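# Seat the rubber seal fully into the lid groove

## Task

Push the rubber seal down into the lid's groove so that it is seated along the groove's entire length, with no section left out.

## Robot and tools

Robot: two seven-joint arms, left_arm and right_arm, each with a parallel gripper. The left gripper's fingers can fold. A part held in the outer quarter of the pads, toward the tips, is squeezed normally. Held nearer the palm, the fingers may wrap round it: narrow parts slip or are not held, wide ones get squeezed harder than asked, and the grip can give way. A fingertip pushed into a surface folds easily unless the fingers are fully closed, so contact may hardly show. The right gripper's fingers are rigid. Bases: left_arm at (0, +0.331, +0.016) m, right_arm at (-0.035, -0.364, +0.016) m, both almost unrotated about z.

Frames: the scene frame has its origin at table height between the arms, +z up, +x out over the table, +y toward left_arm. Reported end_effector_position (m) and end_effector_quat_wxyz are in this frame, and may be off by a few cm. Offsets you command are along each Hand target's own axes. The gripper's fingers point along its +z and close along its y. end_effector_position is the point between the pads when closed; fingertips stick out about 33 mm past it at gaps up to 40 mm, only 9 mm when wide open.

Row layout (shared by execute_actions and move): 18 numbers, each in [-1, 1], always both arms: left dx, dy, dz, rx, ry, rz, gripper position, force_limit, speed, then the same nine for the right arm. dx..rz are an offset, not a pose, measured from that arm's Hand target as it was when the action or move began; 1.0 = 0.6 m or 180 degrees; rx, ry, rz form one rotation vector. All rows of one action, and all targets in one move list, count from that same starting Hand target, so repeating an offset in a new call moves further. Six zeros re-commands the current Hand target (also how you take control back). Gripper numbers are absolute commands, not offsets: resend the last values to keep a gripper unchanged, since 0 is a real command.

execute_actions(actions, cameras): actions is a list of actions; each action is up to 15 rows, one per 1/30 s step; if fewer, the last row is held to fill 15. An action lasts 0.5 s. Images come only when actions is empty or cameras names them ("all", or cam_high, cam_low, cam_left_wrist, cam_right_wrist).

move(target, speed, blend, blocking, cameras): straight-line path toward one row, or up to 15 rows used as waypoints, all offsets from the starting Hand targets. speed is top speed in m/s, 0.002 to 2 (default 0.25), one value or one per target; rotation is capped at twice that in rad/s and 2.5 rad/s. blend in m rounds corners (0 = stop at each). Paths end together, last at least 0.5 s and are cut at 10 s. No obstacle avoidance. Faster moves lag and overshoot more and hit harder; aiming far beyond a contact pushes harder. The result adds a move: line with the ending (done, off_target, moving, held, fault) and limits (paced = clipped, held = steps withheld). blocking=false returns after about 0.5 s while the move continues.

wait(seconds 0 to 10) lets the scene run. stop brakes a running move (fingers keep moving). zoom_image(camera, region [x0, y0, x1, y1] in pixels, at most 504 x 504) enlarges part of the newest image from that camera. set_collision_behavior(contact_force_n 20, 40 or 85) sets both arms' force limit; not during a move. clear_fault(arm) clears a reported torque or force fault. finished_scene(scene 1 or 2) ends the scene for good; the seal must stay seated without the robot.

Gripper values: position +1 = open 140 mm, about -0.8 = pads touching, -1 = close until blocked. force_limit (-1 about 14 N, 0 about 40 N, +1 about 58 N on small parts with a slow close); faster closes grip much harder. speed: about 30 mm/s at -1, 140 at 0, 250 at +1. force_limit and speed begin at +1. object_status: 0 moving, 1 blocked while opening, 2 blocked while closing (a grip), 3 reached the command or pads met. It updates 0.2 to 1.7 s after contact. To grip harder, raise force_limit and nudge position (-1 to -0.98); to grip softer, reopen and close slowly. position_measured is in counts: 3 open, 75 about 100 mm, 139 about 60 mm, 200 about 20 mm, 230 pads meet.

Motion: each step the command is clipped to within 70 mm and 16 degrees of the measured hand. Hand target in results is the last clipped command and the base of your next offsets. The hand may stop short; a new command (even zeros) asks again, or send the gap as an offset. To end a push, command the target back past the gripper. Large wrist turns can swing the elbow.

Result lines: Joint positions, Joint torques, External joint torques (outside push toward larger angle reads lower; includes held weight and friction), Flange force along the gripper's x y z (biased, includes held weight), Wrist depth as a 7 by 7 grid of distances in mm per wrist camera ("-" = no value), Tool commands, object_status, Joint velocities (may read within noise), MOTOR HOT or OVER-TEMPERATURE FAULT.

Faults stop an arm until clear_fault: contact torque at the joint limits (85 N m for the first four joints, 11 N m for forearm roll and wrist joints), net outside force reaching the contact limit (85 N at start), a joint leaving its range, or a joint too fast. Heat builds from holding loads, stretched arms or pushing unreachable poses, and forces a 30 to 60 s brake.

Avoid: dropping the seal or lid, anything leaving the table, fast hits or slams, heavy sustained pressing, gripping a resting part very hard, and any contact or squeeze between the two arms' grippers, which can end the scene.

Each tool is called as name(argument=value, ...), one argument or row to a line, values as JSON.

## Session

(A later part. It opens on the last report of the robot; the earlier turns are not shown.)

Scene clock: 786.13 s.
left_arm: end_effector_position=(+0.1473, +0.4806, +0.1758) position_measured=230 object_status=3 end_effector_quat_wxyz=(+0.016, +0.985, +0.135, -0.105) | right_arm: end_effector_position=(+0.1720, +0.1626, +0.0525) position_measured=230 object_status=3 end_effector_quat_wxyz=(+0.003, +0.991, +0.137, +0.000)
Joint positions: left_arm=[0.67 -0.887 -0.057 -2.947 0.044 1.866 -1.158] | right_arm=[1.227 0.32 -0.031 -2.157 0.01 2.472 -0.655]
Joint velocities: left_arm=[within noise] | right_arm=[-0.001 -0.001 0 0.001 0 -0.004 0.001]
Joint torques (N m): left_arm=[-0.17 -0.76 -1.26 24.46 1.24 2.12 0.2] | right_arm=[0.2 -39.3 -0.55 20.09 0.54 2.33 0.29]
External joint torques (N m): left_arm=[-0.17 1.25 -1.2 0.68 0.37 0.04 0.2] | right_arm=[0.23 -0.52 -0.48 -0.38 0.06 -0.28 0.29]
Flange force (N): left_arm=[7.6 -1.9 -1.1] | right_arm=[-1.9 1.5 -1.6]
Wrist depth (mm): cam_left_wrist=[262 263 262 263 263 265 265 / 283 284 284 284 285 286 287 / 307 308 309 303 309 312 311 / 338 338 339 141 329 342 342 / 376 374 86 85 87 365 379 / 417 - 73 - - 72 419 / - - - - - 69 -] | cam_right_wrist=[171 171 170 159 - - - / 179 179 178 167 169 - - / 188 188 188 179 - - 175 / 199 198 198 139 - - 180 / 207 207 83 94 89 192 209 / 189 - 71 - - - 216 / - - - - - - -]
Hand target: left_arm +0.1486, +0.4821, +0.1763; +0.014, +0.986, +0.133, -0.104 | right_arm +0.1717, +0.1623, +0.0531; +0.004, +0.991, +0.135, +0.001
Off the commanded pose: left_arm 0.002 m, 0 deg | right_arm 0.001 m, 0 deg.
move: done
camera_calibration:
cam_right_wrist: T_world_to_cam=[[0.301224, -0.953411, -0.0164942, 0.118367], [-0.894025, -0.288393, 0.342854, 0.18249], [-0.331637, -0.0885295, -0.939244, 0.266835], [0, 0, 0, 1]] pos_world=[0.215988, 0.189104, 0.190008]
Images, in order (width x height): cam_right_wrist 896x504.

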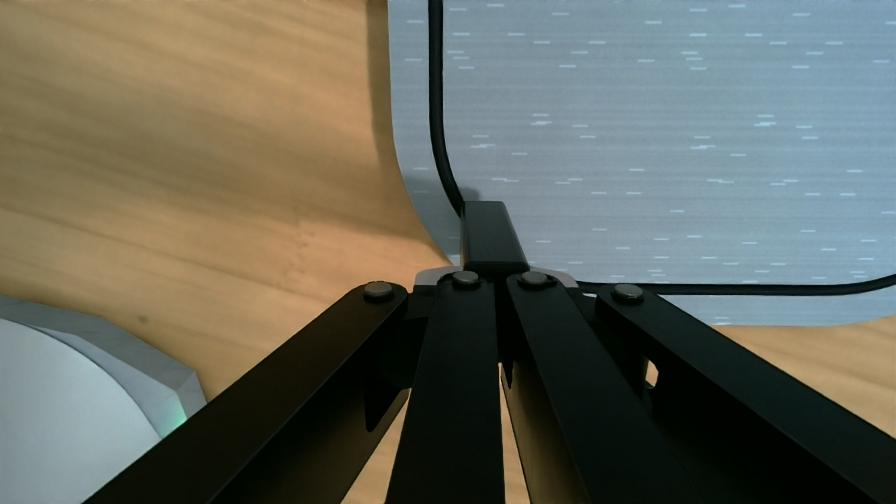

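move(
  target=[
    [0,0,0,0,0,0,-1,-1,-1,-0.0133,0.0158,0,0,0,0,-1,-1,-1],
    [0,0,0,0,0,0,-1,-1,-1,-0.0133,0.0158,0.02,0,0,0,-1,-1,-1],
    [0,0,0,0,0,0,-1,-1,-1,-0.0242,0.0333,0,0,0,0,-1,-1,-1],
    [0,0,0,0,0,0,-1,-1,-1,-0.0242,0.0333,0.02,0,0,0,-1,-1,-1],
    [0,0,0,0,0,0,-1,-1,-1,-0.032,0.0517,0,0,0,0,-1,-1,-1],
    [0,0,0,0,0,0,-1,-1,-1,-0.032,0.0517,0.02,0,0,0,-1,-1,-1],
    [0,0,0,0,0,0,-1,-1,-1,-0.032,0.0517,0,0,0,0,-1,-1,-1],
  ],
  speed=0.05,
)

move(
  target=[
    [0,0,0,0,0,0,-1,-1,-1,-0.0038,0.0183,0,0,0,0,-1,-1,-1],
    [0,0,0,0,0,0,-1,-1,-1,-0.0038,0.0183,0.02,0,0,0,-1,-1,-1],
    [0,0,0,0,0,0,-1,-1,-1,-0.0038,0.0367,0,0,0,0,-1,-1,-1],
    [0,0,0,0,0,0,-1,-1,-1,-0.0038,0.0367,0.02,0,0,0,-1,-1,-1],
    [0,0,0,0,0,0,-1,-1,-1,-0.0038,0.055,0,0,0,0,-1,-1,-1],
    [0,0,0,0,0,0,-1,-1,-1,-0.0038,0.055,0.02,0,0,0,-1,-1,-1],
    [0,0,0,0,0,0,-1,-1,-1,-0.0038,0.055,0,0,0,0,-1,-1,-1],
  ],
  speed=0.05,
  cameras=["cam_right_wrist"],
)

zoom_image(
  camera="cam_right_wrist",
  region=[250, 0, 750, 300],
)

Scene clock: 799.33 s.
left_arm: end_effector_position=(+0.1473, +0.4806, +0.1758) position_measured=230 object_status=3 end_effector_quat_wxyz=(+0.016, +0.985, +0.135, -0.105) | right_arm: end_effector_position=(+0.1616, +0.1276, +0.0528) position_measured=230 object_status=3 end_effector_quat_wxyz=(+0.003, +0.991, +0.133, +0.000)
Joint positions: left_arm=[0.67 -0.887 -0.057 -2.947 0.044 1.866 -1.158] | right_arm=[1.229 0.234 -0.038 -2.29 0.01 2.519 -0.654]
Joint velocities: left_arm=[within noise] | right_arm=[-0.001 0 0.001 -0.001 0 -0.004 0]
Joint torques (N m): left_arm=[-0.17 -0.75 -1.34 24.5 1.26 2.11 0.21] | right_arm=[-0.31 -35.88 -0.12 19.44 0.37 2.41 -0.02]
External joint torques (N m): left_arm=[-0.17 1.17 -1.3 0.81 0.39 0.04 0.21] | right_arm=[-0.42 -0.47 -0.15 -0.36 -0.09 -0.19 -0.02]
Flange force (N): left_arm=[7.5 -1.8 -1.4] | right_arm=[-0.8 2.1 -1.4]
Wrist depth (mm): cam_left_wrist=[262 262 263 263 264 264 266 / 283 283 284 285 284 287 286 / 308 309 311 305 310 313 311 / 336 338 339 141 329 342 342 / 375 374 86 86 87 363 378 / 418 - 73 - - 72 417 / - - - - - 69 -] | cam_right_wrist=[171 171 162 159 159 158 159 / 180 179 177 - 164 166 164 / 189 188 188 176 - 177 178 / 199 198 198 139 179 186 186 / 203 209 83 95 89 205 207 / 196 - 71 - - - 216 / - - - - - - -]
Hand target: left_arm +0.1486, +0.4821, +0.1763; +0.014, +0.986, +0.133, -0.104 | right_arm +0.1616, +0.1273, +0.0533; +0.004, +0.991, +0.135, +0.001
Off the commanded pose: left_arm 0.002 m, 0 deg | right_arm 0.001 m, 0 deg.
move: done

Scene clock: 803.77 s.
left_arm: end_effector_position=(+0.1473, +0.4806, +0.1758) position_measured=230 object_status=3 end_effector_quat_wxyz=(+0.016, +0.985, +0.135, -0.105) | right_arm: end_effector_position=(+0.1681, +0.0953, +0.0530) position_measured=230 object_status=3 end_effector_quat_wxyz=(+0.003, +0.991, +0.131, +0.000)
Joint positions: left_arm=[0.67 -0.887 -0.057 -2.947 0.044 1.866 -1.158] | right_arm=[1.208 0.17 -0.052 -2.386 0.01 2.551 -0.685]
Joint velocities: left_arm=[within noise] | right_arm=[0 0 0 -0.001 0 -0.004 -0.001]
Joint torques (N m): left_arm=[-0.17 -0.8 -1.3 24.47 1.25 2.11 0.22] | right_arm=[-0.25 -33.42 -0.28 19.02 0.29 2.38 -0.24]
External joint torques (N m): left_arm=[-0.18 1.13 -1.28 0.74 0.37 0.04 0.23] | right_arm=[-0.26 -0.57 -0.17 -0.32 -0.15 -0.22 -0.24]
Flange force (N): left_arm=[7.2 -1.6 -1.3] | right_arm=[-0.6 2.3 -1.8]
Wrist depth (mm): cam_left_wrist=[263 261 263 263 264 265 265 / 284 284 283 284 285 286 287 / 308 308 310 305 310 311 312 / 338 338 341 141 329 341 344 / 373 374 86 86 87 363 377 / 417 - 73 - - 72 414 / - - - - - 69 -] | cam_right_wrist=[171 169 - - - - 158 / 180 179 167 165 - - - / 189 189 178 172 - - 176 / 198 198 198 139 184 186 195 / 210 209 83 95 89 205 207 / 220 - 71 - - - 216 / - - - - - - -]
Hand target: left_arm +0.1486, +0.4821, +0.1763; +0.014, +0.986, +0.133, -0.104 | right_arm +0.1682, +0.0949, +0.0536; +0.004, +0.991, +0.135, +0.001
Off the commanded pose: left_arm 0.002 m, 0 deg | right_arm 0.001 m, 0 deg.
move: done
camera_calibration:
cam_right_wrist: T_world_to_cam=[[0.289547, -0.957017, -0.0167498, 0.0577161], [-0.897336, -0.277497, 0.343196, 0.158905], [-0.333092, -0.0843413, -0.939114, 0.259797], [0, 0, 0, 1]] pos_world=[0.212416, 0.121243, 0.19041]
Images, in order (width x height): cam_right_wrist 896x504.

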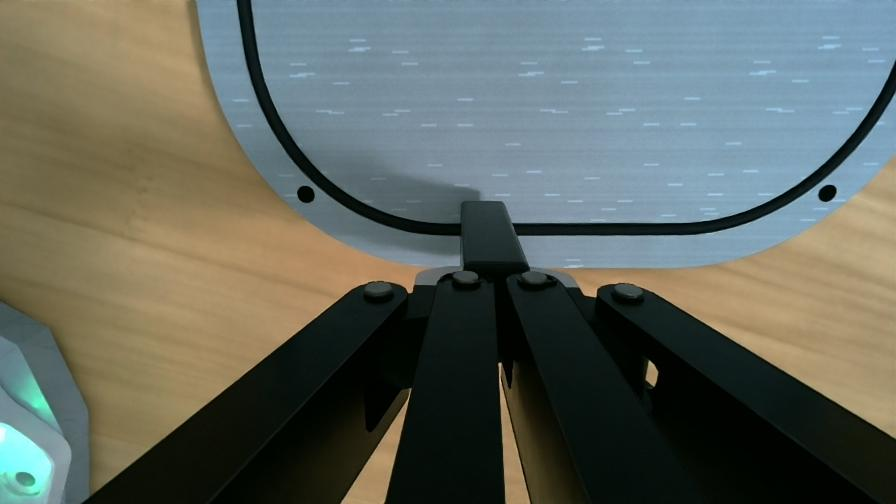

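Scaled by 1.008.

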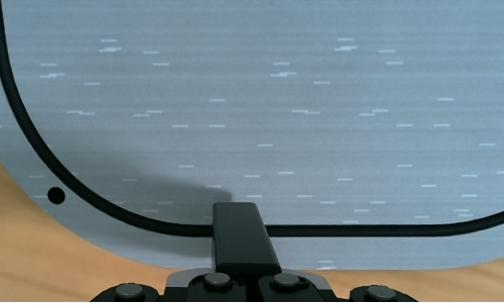

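move(
  target=[
    [0,0,0,0,0,0,-1,-1,-1,0,0.0183,0,0,0,0,-1,-1,-1],
    [0,0,0,0,0,0,-1,-1,-1,0,0.0183,0.021,0,0,0,-1,-1,-1],
    [0,0,0,0,0,0,-1,-1,-1,0,0.0367,0,0,0,0,-1,-1,-1],
    [0,0,0,0,0,0,-1,-1,-1,0,0.0367,0.021,0,0,0,-1,-1,-1],
    [0,0,0,0,0,0,-1,-1,-1,0,0.055,0,0,0,0,-1,-1,-1],
    [0,0,0,0,0,0,-1,-1,-1,0,0.055,0.021,0,0,0,-1,-1,-1],
    [0,0,0,0,0,0,-1,-1,-1,0,0.055,0,0,0,0,-1,-1,-1],
  ],
  speed=0.05,
)

move(
  target=[
    [0,0,0,0,0,0,-1,-1,-1,0,0.0183,0,0,0,0,-1,-1,-1],
    [0,0,0,0,0,0,-1,-1,-1,0,0.0183,0.021,0,0,0,-1,-1,-1],
    [0,0,0,0,0,0,-1,-1,-1,0,0,-0.15,0,0,0,-1,-1,-1],
    [0,0,0,0,0,0,-1,-1,-1,-0.08,0.4,-0.15,0,0,0,-1,-1,-1],
  ],
  speed=[0.05,0.05,0.1,0.15],
  cameras=["cam_high","cam_right_wrist"],
)

zoom_image(
  camera="cam_high",
  region=[440, 200, 570, 290],
)

Scene clock: 815.87 s.
left_arm: end_effector_position=(+0.1473, +0.4806, +0.1758) position_measured=230 object_status=3 end_effector_quat_wxyz=(+0.016, +0.985, +0.135, -0.105) | right_arm: end_effector_position=(+0.1769, +0.0635, +0.0533) position_measured=230 object_status=3 end_effector_quat_wxyz=(+0.003, +0.991, +0.131, +0.000)
Joint positions: left_arm=[0.67 -0.887 -0.057 -2.947 0.044 1.866 -1.158] | right_arm=[1.184 0.11 -0.072 -2.472 0.008 2.577 -0.728]
Joint velocities: left_arm=[within noise] | right_arm=[-0.002 -0.001 0.001 -0.001 -0.001 -0.004 -0.001]
Joint torques (N m): left_arm=[-0.2 -0.77 -1.28 24.46 1.25 2.11 0.19] | right_arm=[-0.23 -31.03 -0.21 18.74 0.14 2.32 -0.2]
External joint torques (N m): left_arm=[-0.17 1.17 -1.19 0.72 0.38 0.04 0.19] | right_arm=[-0.19 -0.39 -0.05 -0.33 -0.29 -0.3 -0.2]
Flange force (N): left_arm=[7.3 -1.8 -1.2] | right_arm=[-0.7 1.8 -1.7]
Wrist depth (mm): cam_left_wrist=[263 262 263 262 263 265 265 / 284 283 285 285 285 285 286 / 307 307 308 305 311 311 312 / 339 341 338 141 328 341 342 / 374 373 86 85 87 365 379 / 416 - 73 - - 72 415 / - - - - - 69 -] | cam_right_wrist=[170 159 - - - - 173 / 180 169 - 166 - 166 175 / 189 186 - 173 174 177 186 / 199 199 198 126 184 197 196 / 210 210 83 95 89 205 207 / 223 - 71 - - - 216 / - - - - - - -]
Hand target: left_arm +0.1486, +0.4821, +0.1763; +0.014, +0.986, +0.133, -0.104 | right_arm +0.1771, +0.0631, +0.0538; +0.004, +0.991, +0.135, +0.001
Off the commanded pose: left_arm 0.002 m, 0 deg | right_arm 0.001 m, 0 deg.
move: done

Scene clock: 821.50 s.
left_arm: end_effector_position=(+0.1473, +0.4806, +0.1758) position_measured=230 object_status=3 end_effector_quat_wxyz=(+0.016, +0.985, +0.135, -0.105) | right_arm: end_effector_position=(+0.1953, -0.1795, +0.1459) position_measured=230 object_status=3 end_effector_quat_wxyz=(+0.002, +0.992, +0.130, +0.001)
Joint positions: left_arm=[0.67 -0.887 -0.057 -2.947 0.044 1.866 -1.158] | right_arm=[0.938 -0.73 -0.302 -2.953 -0.259 2.228 -0.958]
Joint velocities: left_arm=[within noise] | right_arm=[-0.001 0 -0.001 0.002 -0.001 -0.001 -0.007]
Joint torques (N m): left_arm=[-0.17 -0.8 -1.33 24.46 1.24 2.12 0.21] | right_arm=[0.16 -5.59 2.45 21.63 0.34 2.43 -0.34]
External joint torques (N m): left_arm=[-0.19 1.08 -1.31 0.77 0.37 0.05 0.21] | right_arm=[0.18 -0.09 -0.54 -0.87 -0.3 -0.22 -0.34]
Flange force (N): left_arm=[7.1 -1.4 -1.4] | right_arm=[-1.7 2.8 0.7]
Wrist depth (mm): cam_left_wrist=[263 261 262 262 264 264 265 / 283 283 283 285 285 285 286 / 307 308 307 303 310 311 311 / 337 337 339 141 330 340 342 / 374 375 86 86 87 363 380 / 415 - 73 - - 72 415 / - - - - - 69 -] | cam_right_wrist=[- 247 253 252 252 252 252 / 269 265 265 265 264 264 264 / 278 278 278 278 277 277 277 / 294 293 293 139 289 291 291 / 309 306 82 95 89 301 307 / 324 - 71 - - - 321 / - - - - - - -]
Hand target: left_arm +0.1486, +0.4821, +0.1763; +0.014, +0.986, +0.133, -0.104 | right_arm +0.1950, -0.1803, +0.1457; +0.004, +0.991, +0.135, +0.001
Off the commanded pose: left_arm 0.002 m, 0 deg | right_arm 0.001 m, 1 deg.
move: done
camera_calibration:
cam_right_wrist: T_world_to_cam=[[0.286132, -0.958034, -0.01729, -0.211086], [-0.89856, -0.274548, 0.342364, 0.0761698], [-0.332743, -0.0824251, -0.939408, 0.333228], [0, 0, 0, 1]] pos_world=[0.239721, -0.153849, 0.283309]
Images, in order (width x height): cam_high 896x504, cam_right_wrist 896x504.

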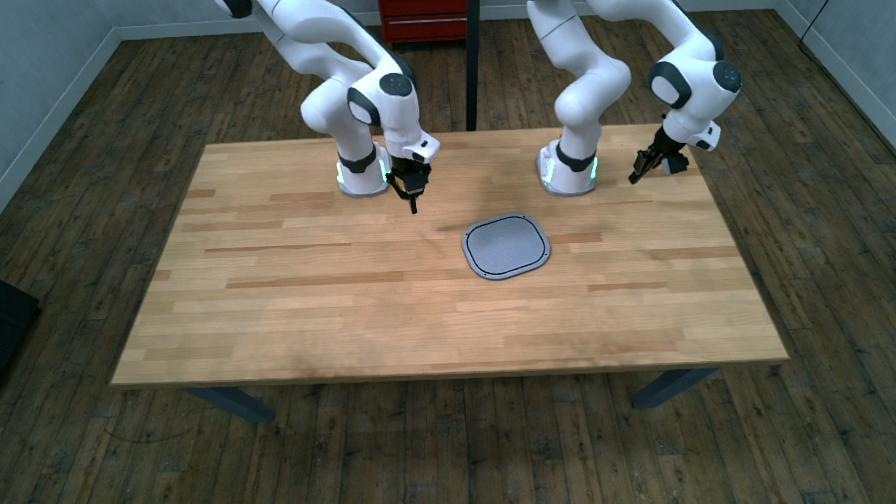

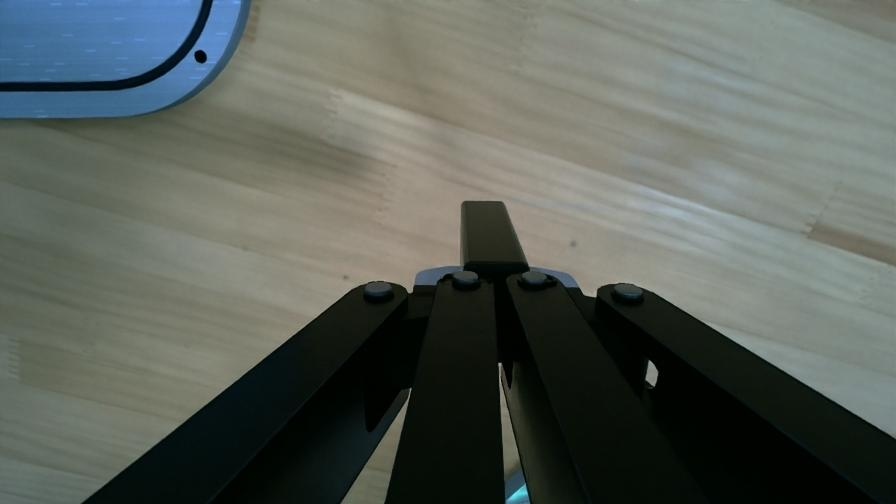

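Scaled by 3.877.

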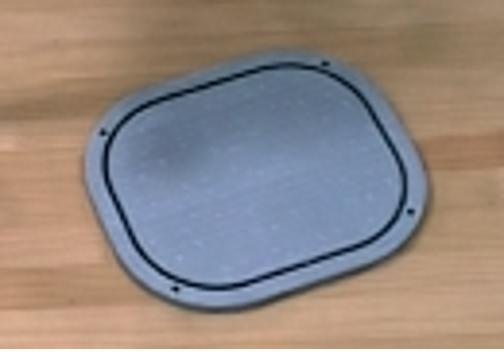

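move(
  target=[
    [0,0,0,0,0,0,-1,-1,-1,-0.08,-0.376,-0.1,0,0,0,-1,-1,-1],
  ],
  speed=0.2,
  cameras=["cam_high","cam_right_wrist"],
)

zoom_image(
  camera="cam_right_wrist",
  region=[180, 0, 500, 300],
)

zoom_image(
  camera="cam_right_wrist",
  region=[440, 0, 760, 300],
)

Scene clock: 828.13 s.
left_arm: end_effector_position=(+0.1473, +0.4806, +0.1758) position_measured=230 object_status=3 end_effector_quat_wxyz=(+0.016, +0.985, +0.135, -0.105) | right_arm: end_effector_position=(+0.0887, +0.0248, +0.2042) position_measured=230 object_status=3 end_effector_quat_wxyz=(+0.003, +0.990, +0.141, +0.003)
Joint positions: left_arm=[0.67 -0.887 -0.057 -2.947 0.044 1.866 -1.158] | right_arm=[1.175 -0.386 0.088 -2.557 0.03 2.169 -0.613]
Joint velocities: left_arm=[within noise] | right_arm=[0.001 0.001 0.001 0 0.001 0 0.006]
Joint torques (N m): left_arm=[-0.23 -0.78 -1.31 24.5 1.25 2.11 0.2] | right_arm=[-0.7 -16.79 -0.97 23.48 1.03 2.4 0.2]
External joint torques (N m): left_arm=[-0.21 1.14 -1.24 0.85 0.38 0.05 0.21] | right_arm=[-0.69 0.99 0.24 -0.18 0.4 -0.22 0.2]
Flange force (N): left_arm=[7.5 -1.7 -1.5] | right_arm=[1.3 -2.4 1.0]
Wrist depth (mm): cam_left_wrist=[262 262 262 262 264 264 266 / 283 284 284 285 285 286 288 / 308 309 309 305 310 310 313 / 338 337 339 141 328 342 342 / 374 373 86 86 87 363 380 / 418 - 73 - - 72 415 / - - - - - 69 -] | cam_right_wrist=[307 307 306 307 304 305 305 / 298 321 319 319 320 319 318 / 308 336 335 335 334 335 335 / 324 353 352 139 352 352 351 / 347 368 82 94 89 363 371 / 389 - 71 - - - 369 / - - - - - - -]
Hand target: left_arm +0.1486, +0.4821, +0.1763; +0.014, +0.986, +0.133, -0.104 | right_arm +0.0881, +0.0246, +0.2039; +0.004, +0.991, +0.135, +0.001
Off the commanded pose: left_arm 0.002 m, 0 deg | right_arm 0.001 m, 1 deg.
move: done
camera_calibration:
cam_right_wrist: T_world_to_cam=[[0.308226, -0.9512, -0.0146501, 0.0134962], [-0.893449, -0.294733, 0.33894, 0.0172796], [-0.326718, -0.0913811, -0.940694, 0.369357], [0, 0, 0, 1]] pos_world=[0.131954, 0.0516827, 0.341793]
Images, in order (width x height): cam_high 896x504, cam_right_wrist 896x504.

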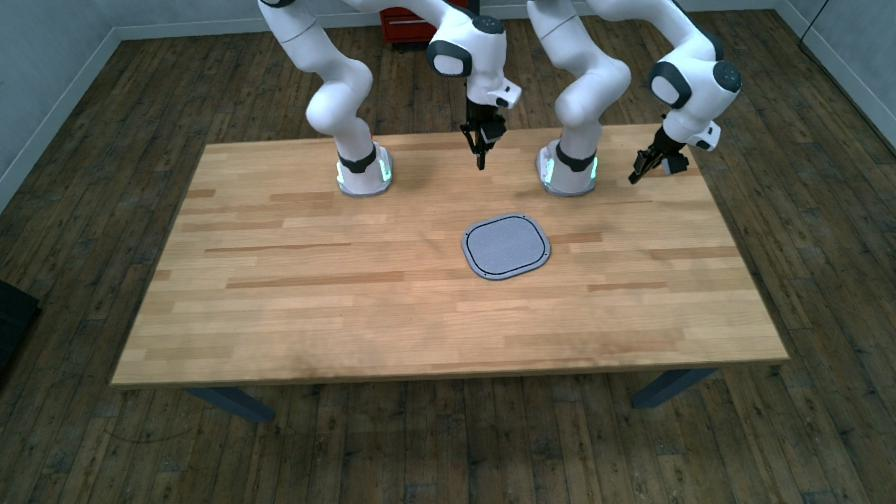

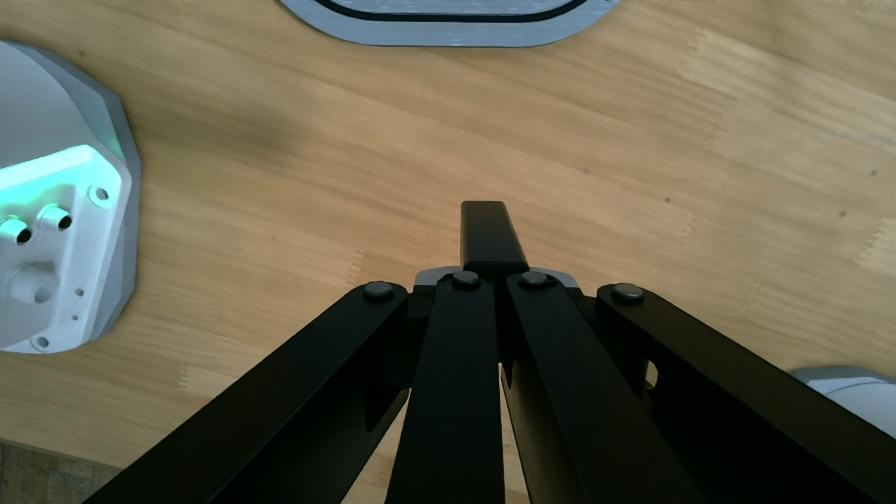

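Scaled by 1.575.

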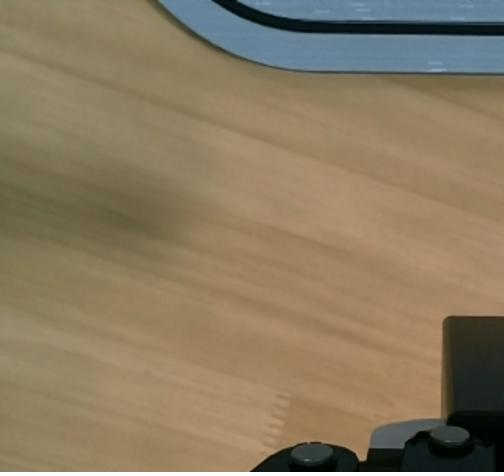

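Scaled by 1.575.

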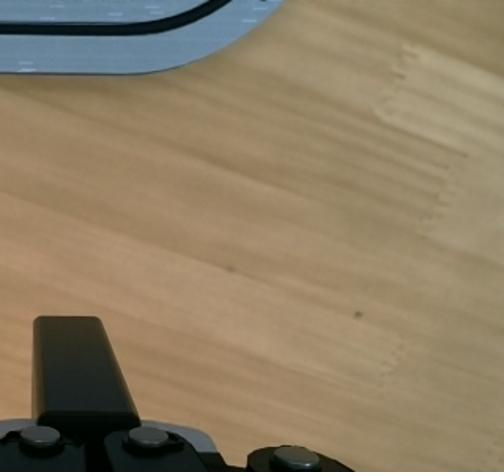

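move(
  target=[
    [0,0,0,0,0,0,-1,-1,-1,0.2,-0.03,0,0,0,0,-1,-1,-1],
  ],
  speed=0.2,
  cameras=["cam_right_wrist"],
)

zoom_image(
  camera="cam_right_wrist",
  region=[250, 0, 480, 260],
)

zoom_image(
  camera="cam_right_wrist",
  region=[440, 0, 670, 260],
)

Scene clock: 833.77 s.
left_arm: end_effector_position=(+0.1473, +0.4806, +0.1758) position_measured=230 object_status=3 end_effector_quat_wxyz=(+0.016, +0.985, +0.135, -0.105) | right_arm: end_effector_position=(+0.1984, +0.0748, +0.2041) position_measured=230 object_status=3 end_effector_quat_wxyz=(+0.002, +0.991, +0.131, +0.000)
Joint positions: left_arm=[0.67 -0.887 -0.057 -2.947 0.044 1.866 -1.158] | right_arm=[1.105 -0.112 -0.022 -2.284 -0.007 2.169 -0.745]
Joint velocities: left_arm=[within noise] | right_arm=[0.001 0 0 0 0 -0.001 -0.006]
Joint torques (N m): left_arm=[-0.17 -0.79 -1.24 24.47 1.23 2.1 0.24] | right_arm=[-0.24 -26.8 -0.29 23.6 0.63 2.41 -0.23]
External joint torques (N m): left_arm=[-0.17 1.09 -1.2 0.82 0.37 0.04 0.25] | right_arm=[-0.21 0.69 -0.23 -0.01 -0.02 -0.22 -0.23]
Flange force (N): left_arm=[7.1 -1.8 -1.5] | right_arm=[2.1 -0.9 0.3]
Wrist depth (mm): cam_left_wrist=[262 262 262 262 263 264 266 / 283 283 283 285 285 286 286 / 307 308 309 304 311 311 312 / 337 337 340 141 330 341 342 / 375 374 86 85 87 363 378 / 417 - 73 - - 72 415 / - - - - - 69 -] | cam_right_wrist=[307 307 295 297 - 305 305 / 322 321 318 302 - 319 318 / 339 337 338 - 326 334 334 / 322 351 354 126 348 351 352 / 298 354 82 94 89 364 370 / 285 - 71 - - - 388 / - - - - - - -]
Hand target: left_arm +0.1486, +0.4821, +0.1763; +0.014, +0.986, +0.133, -0.104 | right_arm +0.1988, +0.0741, +0.2038; +0.004, +0.991, +0.135, +0.001
Off the commanded pose: left_arm 0.002 m, 0 deg | right_arm 0.001 m, 1 deg.
move: done
camera_calibration:
cam_right_wrist: T_world_to_cam=[[0.288166, -0.957413, -0.0179013, 0.0323078], [-0.89785, -0.276643, 0.34254, 0.128785], [-0.332904, -0.0826356, -0.939333, 0.410022], [0, 0, 0, 1]] pos_world=[0.242818, 0.100442, 0.341612]
Images, in order (width x height): cam_right_wrist 896x504.

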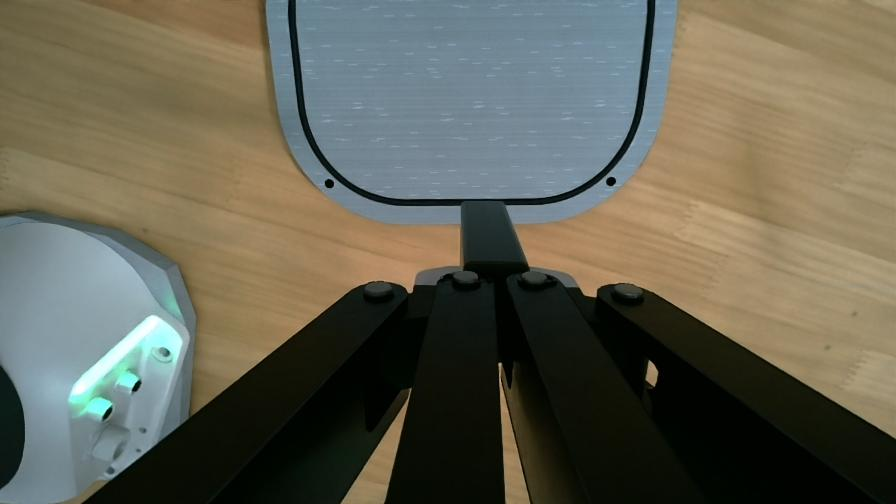

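Scaled by 1.938.

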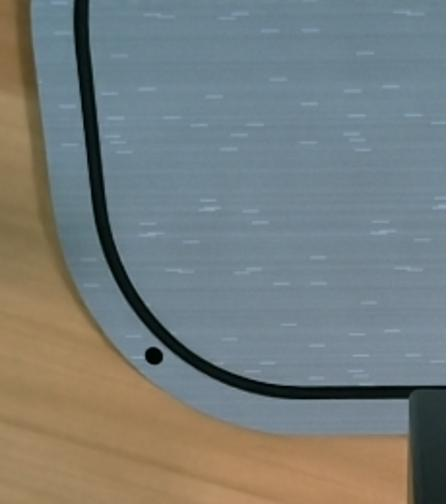

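Scaled by 1.938.

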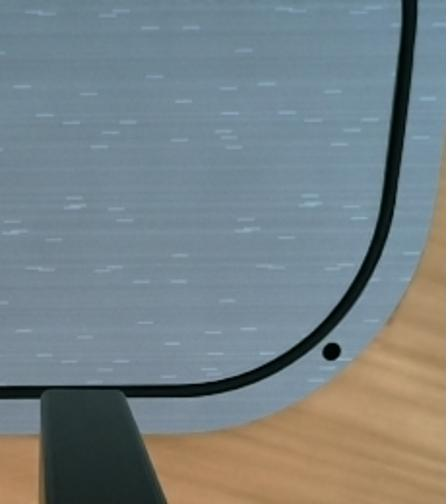

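move(
  target=[
    [0,0,0,0,0,0,-1,-1,-1,0.1645,0.1937,0.1,0,0,0,-1,-1,-1],
    [0,0,0,0,0,0,-1,-1,-1,0.1645,0.1937,0.251,0,0,0,-1,-1,-1],
    [0,0,0,0,0,0,-1,-1,-1,0.1645,0.1937,0.271,0,0,0,-1,-1,-1],
    [0,0,0,0,0,0,-1,-1,-1,0.1645,0.1937,0.251,0,0,0,-1,-1,-1],
    [0,0,0,0,0,0,-1,-1,-1,0.1395,0.197,0.251,0,0,0,-1,-1,-1],
    [0,0,0,0,0,0,-1,-1,-1,0.1395,0.197,0.271,0,0,0,-1,-1,-1],
    [0,0,0,0,0,0,-1,-1,-1,0.1395,0.197,0.251,0,0,0,-1,-1,-1],
  ],
  speed=[0.15,0.08,0.05,0.05,0.06,0.05,0.05],
  blend=[0.02,0,0,0,0,0,0],
  cameras=["cam_right_wrist"],
)

zoom_image(
  camera="cam_right_wrist",
  region=[350, 0, 650, 300],
)

Scene clock: 847.97 s.
left_arm: end_effector_position=(+0.1473, +0.4806, +0.1758) position_measured=230 object_status=3 end_effector_quat_wxyz=(+0.016, +0.985, +0.135, -0.105) | right_arm: end_effector_position=(+0.3118, -0.0181, +0.0536) position_measured=230 object_status=3 end_effector_quat_wxyz=(+0.003, +0.991, +0.137, +0.001)
Joint positions: left_arm=[0.67 -0.887 -0.057 -2.947 0.044 1.866 -1.158] | right_arm=[0.975 0.14 -0.186 -2.431 0.039 2.566 -1.086]
Joint velocities: left_arm=[within noise] | right_arm=[0 0.001 -0.001 -0.001 -0.001 -0.003 0.001]
Joint torques (N m): left_arm=[-0.14 -0.76 -1.27 24.49 1.26 2.12 0.19] | right_arm=[-0.03 -31.96 -0.99 18.92 0.17 2.42 0.28]
External joint torques (N m): left_arm=[-0.11 1.22 -1.2 0.69 0.39 0.03 0.19] | right_arm=[-0.05 -0.38 -0.38 -0.43 -0.29 -0.24 0.28]
Flange force (N): left_arm=[7.4 -2.0 -1.1] | right_arm=[-2.3 1.0 -1.9]
Wrist depth (mm): cam_left_wrist=[262 262 262 264 263 264 266 / 284 282 284 285 285 286 287 / 307 308 310 305 310 312 312 / 338 338 339 141 328 341 343 / 373 374 86 86 87 363 379 / 419 - 73 - - 72 417 / - - - - - 69 -] | cam_right_wrist=[- 160 155 167 170 170 170 / - - 169 169 178 178 178 / - - 176 172 187 187 186 / 189 - - 125 195 197 196 / 196 197 82 94 89 205 207 / - - 71 - - - 217 / - - - - - - -]
Hand target: left_arm +0.1486, +0.4821, +0.1763; +0.014, +0.986, +0.133, -0.104 | right_arm +0.3116, -0.0184, +0.0542; +0.004, +0.991, +0.135, +0.001
Off the commanded pose: left_arm 0.002 m, 0 deg | right_arm 0.001 m, 0 deg.
move: done
camera_calibration:
cam_right_wrist: T_world_to_cam=[[0.299739, -0.953869, -0.0170222, -0.0955632], [-0.894554, -0.287211, 0.342465, 0.255183], [-0.331556, -0.0874228, -0.939376, 0.298205], [0, 0, 0, 1]] pos_world=[0.355791, 0.00820656, 0.191109]
Images, in order (width x height): cam_right_wrist 896x504.

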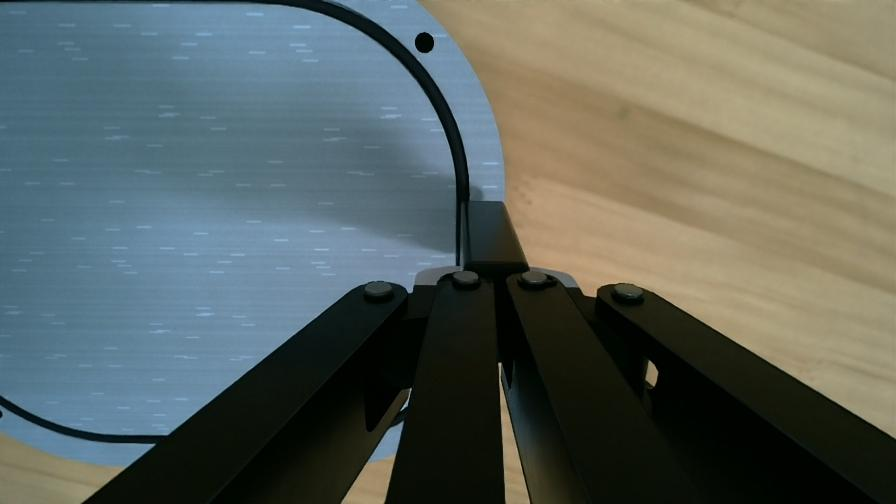

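Scaled by 1.680.

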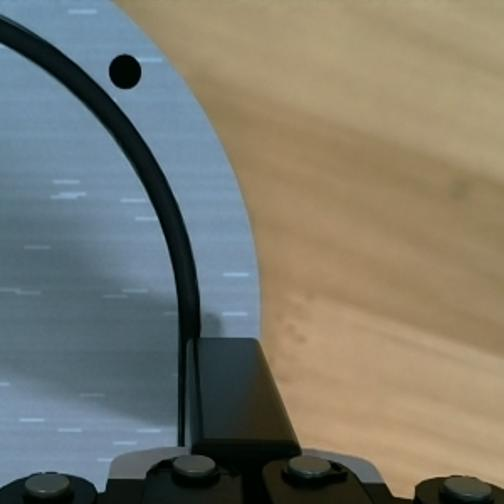

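move(
  target=[
    [0,0,0,0,0,0,-1,-1,-1,0.04,-0.011,0,0,0,0,-1,-1,-1],
    [0,0,0,0,0,0,-1,-1,-1,0.04,-0.011,0.022,0,0,0,-1,-1,-1],
    [0,0,0,0,0,0,-1,-1,-1,0.02,-0.008,0,0,0,0,-1,-1,-1],
    [0,0,0,0,0,0,-1,-1,-1,0.02,-0.008,0.022,0,0,0,-1,-1,-1],
    [0,0,0,0,0,0,-1,-1,-1,0,-0.0075,0,0,0,0,-1,-1,-1],
    [0,0,0,0,0,0,-1,-1,-1,0,-0.0075,0.022,0,0,0,-1,-1,-1],
    [0,0,0,0,0,0,-1,-1,-1,0,-0.0075,0,0,0,0,-1,-1,-1],
  ],
  speed=0.05,
  cameras=["cam_right_wrist"],
)

move(
  target=[
    [0,0,0,0,0,0,-1,-1,-1,-0.02,0,0,0,0,0,-1,-1,-1],
    [0,0,0,0,0,0,-1,-1,-1,-0.02,0,0.022,0,0,0,-1,-1,-1],
    [0,0,0,0,0,0,-1,-1,-1,-0.04,0,0,0,0,0,-1,-1,-1],
    [0,0,0,0,0,0,-1,-1,-1,-0.04,0,0.022,0,0,0,-1,-1,-1],
    [0,0,0,0,0,0,-1,-1,-1,-0.06,0.0,0,0,0,0,-1,-1,-1],
    [0,0,0,0,0,0,-1,-1,-1,-0.06,0,0.022,0,0,0,-1,-1,-1],
    [0,0,0,0,0,0,-1,-1,-1,-0.06,0,0,0,0,0,-1,-1,-1],
  ],
  speed=0.05,
  cameras=["cam_right_wrist"],
)

Scene clock: 861.77 s.
left_arm: end_effector_position=(+0.1473, +0.4806, +0.1758) position_measured=230 object_status=3 end_effector_quat_wxyz=(+0.016, +0.985, +0.135, -0.105) | right_arm: end_effector_position=(+0.3104, -0.0137, +0.0536) position_measured=230 object_status=3 end_effector_quat_wxyz=(+0.003, +0.991, +0.137, +0.001)
Joint positions: left_arm=[0.67 -0.887 -0.057 -2.947 0.044 1.866 -1.158] | right_arm=[0.976 0.146 -0.179 -2.423 0.039 2.564 -1.078]
Joint velocities: left_arm=[within noise] | right_arm=[-0.001 0.002 -0.002 -0.001 0 -0.004 0.004]
Joint torques (N m): left_arm=[-0.2 -0.83 -1.31 24.43 1.25 2.13 0.18] | right_arm=[-0.06 -32.21 -1.16 18.98 0.17 2.45 0.33]
External joint torques (N m): left_arm=[-0.19 1.15 -1.25 0.69 0.38 0.05 0.18] | right_arm=[-0.16 -0.53 -0.63 -0.31 -0.28 -0.19 0.33]
Flange force (N): left_arm=[7.3 -1.6 -1.1] | right_arm=[-2.2 1.2 -2.2]
Wrist depth (mm): cam_left_wrist=[262 261 262 263 264 265 265 / 282 284 285 284 286 286 288 / 307 308 309 305 311 312 313 / 337 339 340 141 328 342 342 / 374 376 86 86 87 365 380 / 418 - 73 - - 72 415 / - - - - - 69 -] | cam_right_wrist=[- - - 167 170 170 170 / 168 - - 167 178 178 178 / - 177 174 176 187 187 187 / - - - 121 195 196 196 / - - 82 95 89 205 207 / - - 71 - - - 217 / - - - - - - -]
Hand target: left_arm +0.1486, +0.4821, +0.1763; +0.014, +0.986, +0.133, -0.104 | right_arm +0.3104, -0.0141, +0.0542; +0.004, +0.991, +0.135, +0.001
Off the commanded pose: left_arm 0.002 m, 0 deg | right_arm 0.001 m, 0 deg.
move: done
camera_calibration:
cam_right_wrist: T_world_to_cam=[[0.299957, -0.953801, -0.0170337, -0.0910547], [-0.89445, -0.287409, 0.342572, 0.255263], [-0.331641, -0.087521, -0.939337, 0.298089], [0, 0, 0, 1]] pos_world=[0.354491, 0.0126059, 0.191009]
Images, in order (width x height): cam_right_wrist 896x504.

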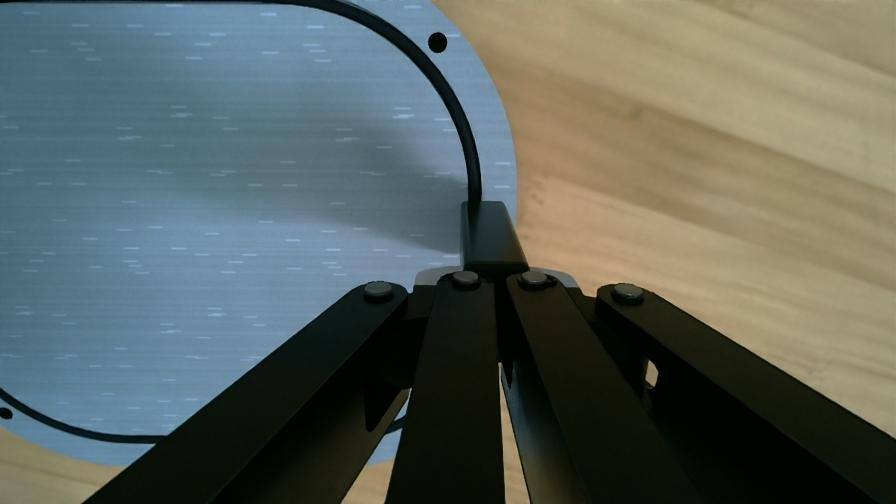

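Scene clock: 866.33 s.
left_arm: end_effector_position=(+0.1473, +0.4806, +0.1758) position_measured=230 object_status=3 end_effector_quat_wxyz=(+0.016, +0.985, +0.135, -0.105) | right_arm: end_effector_position=(+0.2755, -0.0232, +0.0536) position_measured=230 object_status=3 end_effector_quat_wxyz=(+0.003, +0.991, +0.137, +0.001)
Joint positions: left_arm=[0.67 -0.887 -0.057 -2.947 0.044 1.866 -1.158] | right_arm=[1.007 0.072 -0.172 -2.527 0.014 2.595 -1.022]
Joint velocities: left_arm=[within noise] | right_arm=[-0.001 0 -0.002 0.001 0 -0.004 0.003]
Joint torques (N m): left_arm=[-0.16 -0.77 -1.28 24.48 1.25 2.11 0.19] | right_arm=[-0.25 -29.32 -0.7 18.5 0.15 2.38 0.3]
External joint torques (N m): left_arm=[-0.18 1.09 -1.27 0.79 0.38 0.04 0.19] | right_arm=[-0.25 -0.55 -0.43 -0.28 -0.27 -0.25 0.3]
Flange force (N): left_arm=[7.1 -1.5 -1.4] | right_arm=[-2.1 1.3 -2.5]
Wrist depth (mm): cam_left_wrist=[262 262 262 263 264 265 264 / 283 283 284 284 286 286 287 / 308 310 309 305 311 312 313 / 339 339 339 141 327 339 341 / 373 375 86 86 87 363 378 / 417 - 73 - - 72 416 / - - - - - 69 -] | cam_right_wrist=[- - - 158 170 170 170 / - 170 - - 178 178 178 / - 176 - 179 187 187 186 / - 187 188 126 195 197 196 / - 192 83 94 89 205 207 / 223 - 71 - - - 217 / - - - - - - -]
Hand target: left_arm +0.1486, +0.4821, +0.1763; +0.014, +0.986, +0.133, -0.104 | right_arm +0.2757, -0.0238, +0.0541; +0.004, +0.991, +0.135, +0.001
Off the commanded pose: left_arm 0.002 m, 0 deg | right_arm 0.001 m, 0 deg.
move: done
camera_calibration:
cam_right_wrist: T_world_to_cam=[[0.300788, -0.953542, -0.0168385, -0.0898269], [-0.894166, -0.28811, 0.342724, 0.221136], [-0.331653, -0.0880308, -0.939285, 0.285654], [0, 0, 0, 1]] pos_world=[0.319489, 0.0032041, 0.191009]
Images, in order (width x height): cam_right_wrist 896x504.

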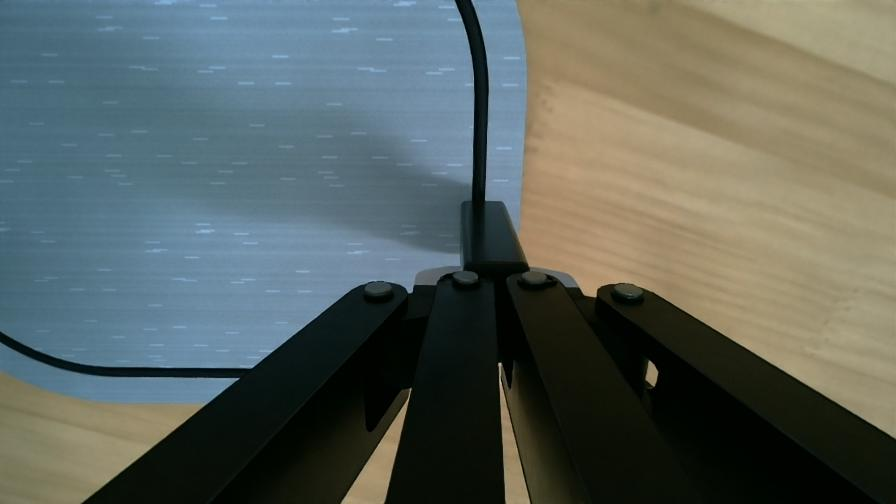

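move(
  target=[
    [0,0,0,0,0,0,-1,-1,-1,-0.0207,-0.001,0,0,0,0,-1,-1,-1],
    [0,0,0,0,0,0,-1,-1,-1,-0.0207,-0.001,0.022,0,0,0,-1,-1,-1],
    [0,0,0,0,0,0,-1,-1,-1,-0.0407,-0.0042,0,0,0,0,-1,-1,-1],
    [0,0,0,0,0,0,-1,-1,-1,-0.0407,-0.0042,0.022,0,0,0,-1,-1,-1],
    [0,0,0,0,0,0,-1,-1,-1,-0.0623,-0.0117,0,0,0,0,-1,-1,-1],
    [0,0,0,0,0,0,-1,-1,-1,-0.0623,-0.0117,0.022,0,0,0,-1,-1,-1],
    [0,0,0,0,0,0,-1,-1,-1,-0.0623,-0.0117,0,0,0,0,-1,-1,-1],
  ],
  speed=0.05,
  cameras=["cam_right_wrist"],
)

zoom_image(
  camera="cam_right_wrist",
  region=[350, 0, 650, 300],
)

Scene clock: 877.77 s.
left_arm: end_effector_position=(+0.1473, +0.4806, +0.1758) position_measured=230 object_status=3 end_effector_quat_wxyz=(+0.016, +0.985, +0.135, -0.105) | right_arm: end_effector_position=(+0.2378, -0.0267, +0.0535) position_measured=230 object_status=3 end_effector_quat_wxyz=(+0.003, +0.991, +0.137, +0.000)
Joint positions: left_arm=[0.67 -0.887 -0.057 -2.947 0.044 1.866 -1.158] | right_arm=[1.038 0.005 -0.147 -2.615 -0.008 2.617 -0.946]
Joint velocities: left_arm=[within noise] | right_arm=[0.001 0 0 0 0 -0.005 0.003]
Joint torques (N m): left_arm=[-0.19 -0.8 -1.31 24.5 1.25 2.11 0.22] | right_arm=[-0.27 -26.75 -0.12 18.14 0.13 2.4 0.29]
External joint torques (N m): left_arm=[-0.17 1.15 -1.23 0.72 0.38 0.03 0.23] | right_arm=[-0.28 -0.4 -0.11 -0.27 -0.28 -0.23 0.29]
Flange force (N): left_arm=[7.2 -1.7 -1.2] | right_arm=[-1.8 1.0 -2.1]
Wrist depth (mm): cam_left_wrist=[262 263 264 263 263 264 266 / 283 284 283 284 286 286 287 / 309 309 310 305 309 311 313 / 338 339 336 141 330 340 342 / 375 375 86 86 87 365 380 / 417 - 73 - - 72 417 / - - - - - 69 -] | cam_right_wrist=[- 159 - - 170 170 170 / - 166 165 - 178 178 178 / - - - 176 187 187 186 / - - 187 139 195 197 196 / 211 197 82 95 89 205 207 / 223 - 71 - - - 217 / - - - - - - -]
Hand target: left_arm +0.1486, +0.4821, +0.1763; +0.014, +0.986, +0.133, -0.104 | right_arm +0.2378, -0.0270, +0.0541; +0.004, +0.991, +0.135, +0.001
Off the commanded pose: left_arm 0.002 m, 0 deg | right_arm 0.001 m, 0 deg.
move: done
camera_calibration:
cam_right_wrist: T_world_to_cam=[[0.300093, -0.953763, -0.0167129, -0.0816824], [-0.894364, -0.287411, 0.342796, 0.186586], [-0.331749, -0.0879233, -0.939261, 0.272805], [0, 0, 0, 1]] pos_world=[0.281891, -0.000292965, 0.190909]
Images, in order (width x height): cam_right_wrist 896x504.

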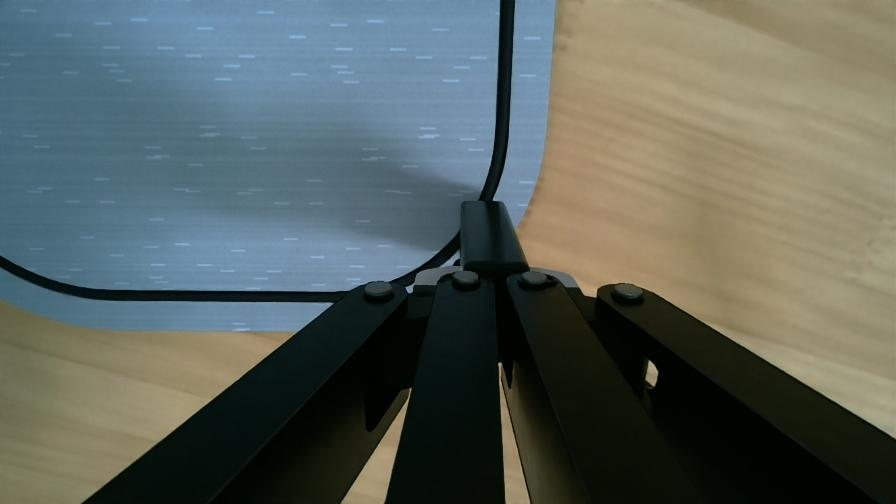

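Scaled by 1.680.

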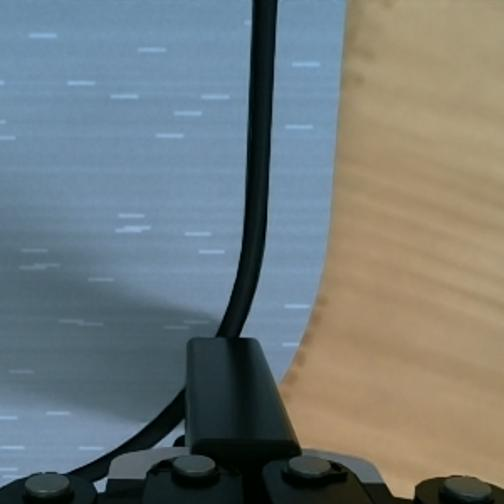

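Continue through the corner, then retreat.

move(
  target=[
    [0,0,0,0,0,0,-1,-1,-1,-0.0192,-0.0117,0,0,0,0,-1,-1,-1],
    [0,0,0,0,0,0,-1,-1,-1,-0.0192,-0.0117,0.022,0,0,0,-1,-1,-1],
    [0,0,0,0,0,0,-1,-1,-1,-0.0342,-0.0267,0,0,0,0,-1,-1,-1],
    [0,0,0,0,0,0,-1,-1,-1,-0.0342,-0.0267,0.022,0,0,0,-1,-1,-1],
    [0,0,0,0,0,0,-1,-1,-1,-0.0467,-0.0433,0,0,0,0,-1,-1,-1],
    [0,0,0,0,0,0,-1,-1,-1,-0.0467,-0.0433,0.022,0,0,0,-1,-1,-1],
    [0,0,0,0,0,0,-1,-1,-1,-0.0467,-0.0433,0,0,0,0,-1,-1,-1],
  ],
  speed=0.05,
)

move(
  target=[
    [0,0,0,0,0,0,-1,-1,-1,-0.008,-0.0183,0,0,0,0,-1,-1,-1],
    [0,0,0,0,0,0,-1,-1,-1,-0.008,-0.0183,0.022,0,0,0,-1,-1,-1],
    [0,0,0,0,0,0,-1,-1,-1,-0.008,-0.0183,-0.13,0,0,0,-1,-1,-1],
    [0,0,0,0,0,0,-1,-1,-1,-0.1,0.32,-0.15,0,0,0,-1,-1,-1],
  ],
  speed=[0.05,0.05,0.1,0.15],
  cameras=["cam_high","cam_right_wrist","cam_low"],
)

zoom_image(
  camera="cam_high",
  region=[440, 200, 570, 290],
)

zoom_image(
  camera="cam_low",
  region=[140, 270, 300, 340],
)

Scene clock: 891.43 s.
left_arm: end_effector_position=(+0.1473, +0.4806, +0.1758) position_measured=230 object_status=3 end_effector_quat_wxyz=(+0.016, +0.985, +0.135, -0.105) | right_arm: end_effector_position=(+0.2044, -0.0097, +0.0533) position_measured=230 object_status=3 end_effector_quat_wxyz=(+0.003, +0.991, +0.136, +0.000)
Joint positions: left_arm=[0.67 -0.887 -0.057 -2.947 0.044 1.866 -1.158] | right_arm=[1.075 -0.009 -0.098 -2.634 -0.011 2.622 -0.857]
Joint velocities: left_arm=[within noise] | right_arm=[0.001 0.001 0 0 0 -0.003 0.001]
Joint torques (N m): left_arm=[-0.2 -0.78 -1.28 24.46 1.25 2.12 0.17] | right_arm=[-0.18 -26.3 0.31 18.07 0.26 2.4 0.34]
External joint torques (N m): left_arm=[-0.19 1.18 -1.24 0.7 0.38 0.04 0.18] | right_arm=[-0.23 -0.45 0.25 -0.33 -0.14 -0.24 0.34]
Flange force (N): left_arm=[7.4 -1.6 -1.2] | right_arm=[-2.2 0.8 -2.1]
Wrist depth (mm): cam_left_wrist=[263 262 262 263 263 264 266 / 283 283 284 284 284 286 285 / 308 309 309 305 310 312 311 / 336 339 339 141 329 340 343 / 375 375 86 85 87 364 377 / 416 - 73 - - 72 413 / - - - - - 69 -] | cam_right_wrist=[161 - - - 162 169 169 / - - - 166 175 178 177 / - 176 - 174 185 186 186 / 201 187 188 126 195 196 196 / 210 209 83 94 89 205 207 / 223 - 71 - - - 216 / - - - - - - -]
Hand target: left_arm +0.1486, +0.4821, +0.1763; +0.014, +0.986, +0.133, -0.104 | right_arm +0.2038, -0.0095, +0.0539; +0.004, +0.991, +0.135, +0.001
Off the commanded pose: left_arm 0.002 m, 0 deg | right_arm 0.001 m, 0 deg.
move: done

Scene clock: 896.70 s.
left_arm: end_effector_position=(+0.1473, +0.4806, +0.1758) position_measured=230 object_status=3 end_effector_quat_wxyz=(+0.016, +0.985, +0.135, -0.105) | right_arm: end_effector_position=(+0.1977, -0.2091, +0.1456) position_measured=230 object_status=3 end_effector_quat_wxyz=(+0.002, +0.992, +0.130, +0.001)
Joint positions: left_arm=[0.67 -0.887 -0.057 -2.947 0.044 1.866 -1.158] | right_arm=[0.837 -0.803 -0.294 -2.995 -0.266 2.196 -1.041]
Joint velocities: left_arm=[within noise] | right_arm=[0.001 0 0.001 0 -0.001 0 -0.005]
Joint torques (N m): left_arm=[-0.21 -0.78 -1.25 24.45 1.25 2.1 0.19] | right_arm=[0.2 -3.65 2.41 21.91 0.36 2.41 -0.27]
External joint torques (N m): left_arm=[-0.18 1.11 -1.18 0.82 0.39 0.04 0.19] | right_arm=[0.15 -0.03 -0.54 -0.73 -0.3 -0.23 -0.27]
Flange force (N): left_arm=[7.2 -1.8 -1.5] | right_arm=[-1.4 2.4 0.7]
Wrist depth (mm): cam_left_wrist=[262 262 263 263 263 265 266 / 284 284 284 284 285 286 288 / 306 309 308 305 310 310 312 / 337 339 339 141 328 342 342 / 374 373 86 86 87 362 378 / 416 - 73 - - 72 414 / - - - - - 69 -] | cam_right_wrist=[- 252 252 252 252 252 252 / 267 264 264 264 264 264 263 / 277 278 278 278 277 277 277 / 291 293 292 139 289 291 291 / 308 308 82 94 89 301 307 / 324 - 71 - - - 322 / - - - - - - -]
Hand target: left_arm +0.1486, +0.4821, +0.1763; +0.014, +0.986, +0.133, -0.104 | right_arm +0.1973, -0.2099, +0.1453; +0.004, +0.991, +0.135, +0.001
Off the commanded pose: left_arm 0.002 m, 0 deg | right_arm 0.001 m, 1 deg.
move: done
camera_calibration:
cam_right_wrist: T_world_to_cam=[[0.286209, -0.95801, -0.0173575, -0.240103], [-0.898612, -0.274663, 0.342135, 0.0702678], [-0.332536, -0.0823244, -0.939491, 0.331262], [0, 0, 0, 1]] pos_world=[0.24202, -0.18345, 0.283009]
Images, in order (width x height): cam_high 896x504, cam_low 896x504, cam_right_wrist 896x504.

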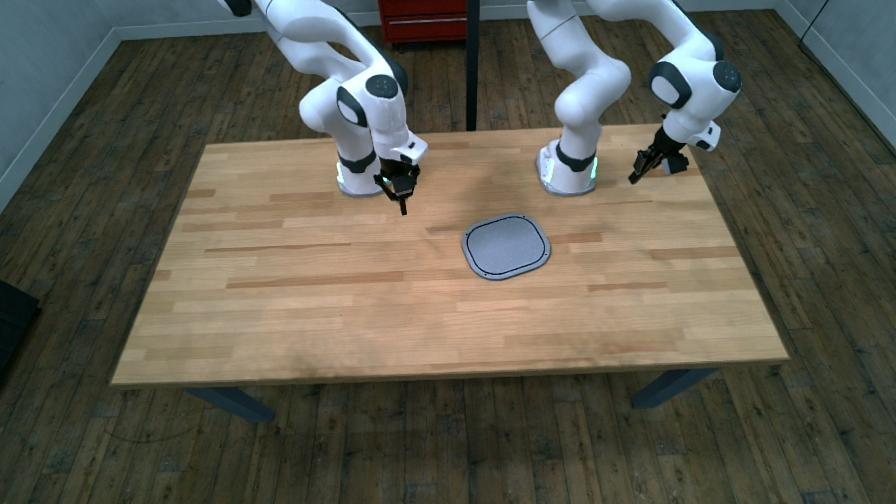

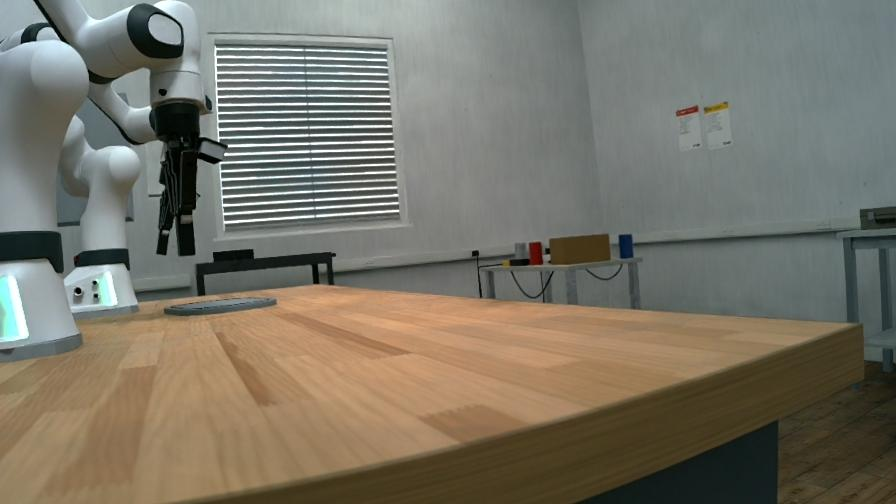

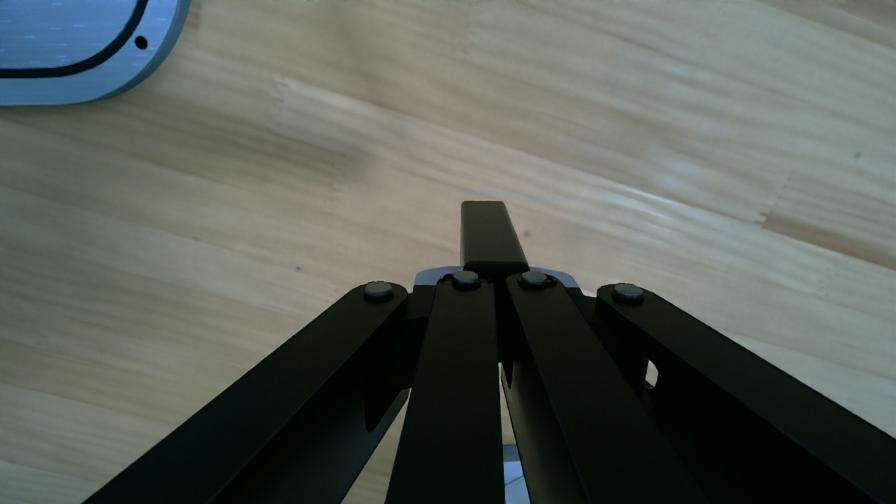

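Scaled by 3.877.

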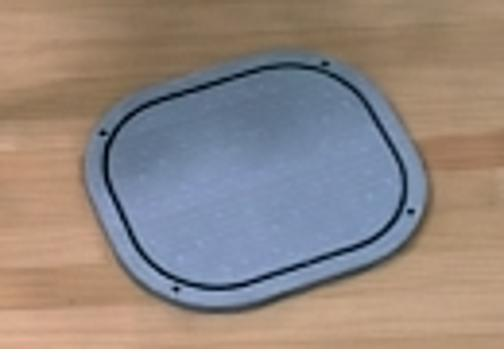

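Scaled by 3.150.

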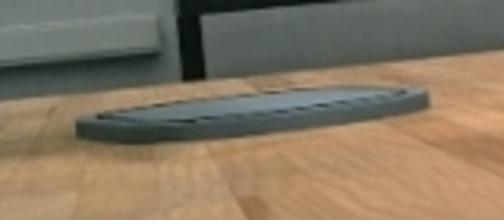

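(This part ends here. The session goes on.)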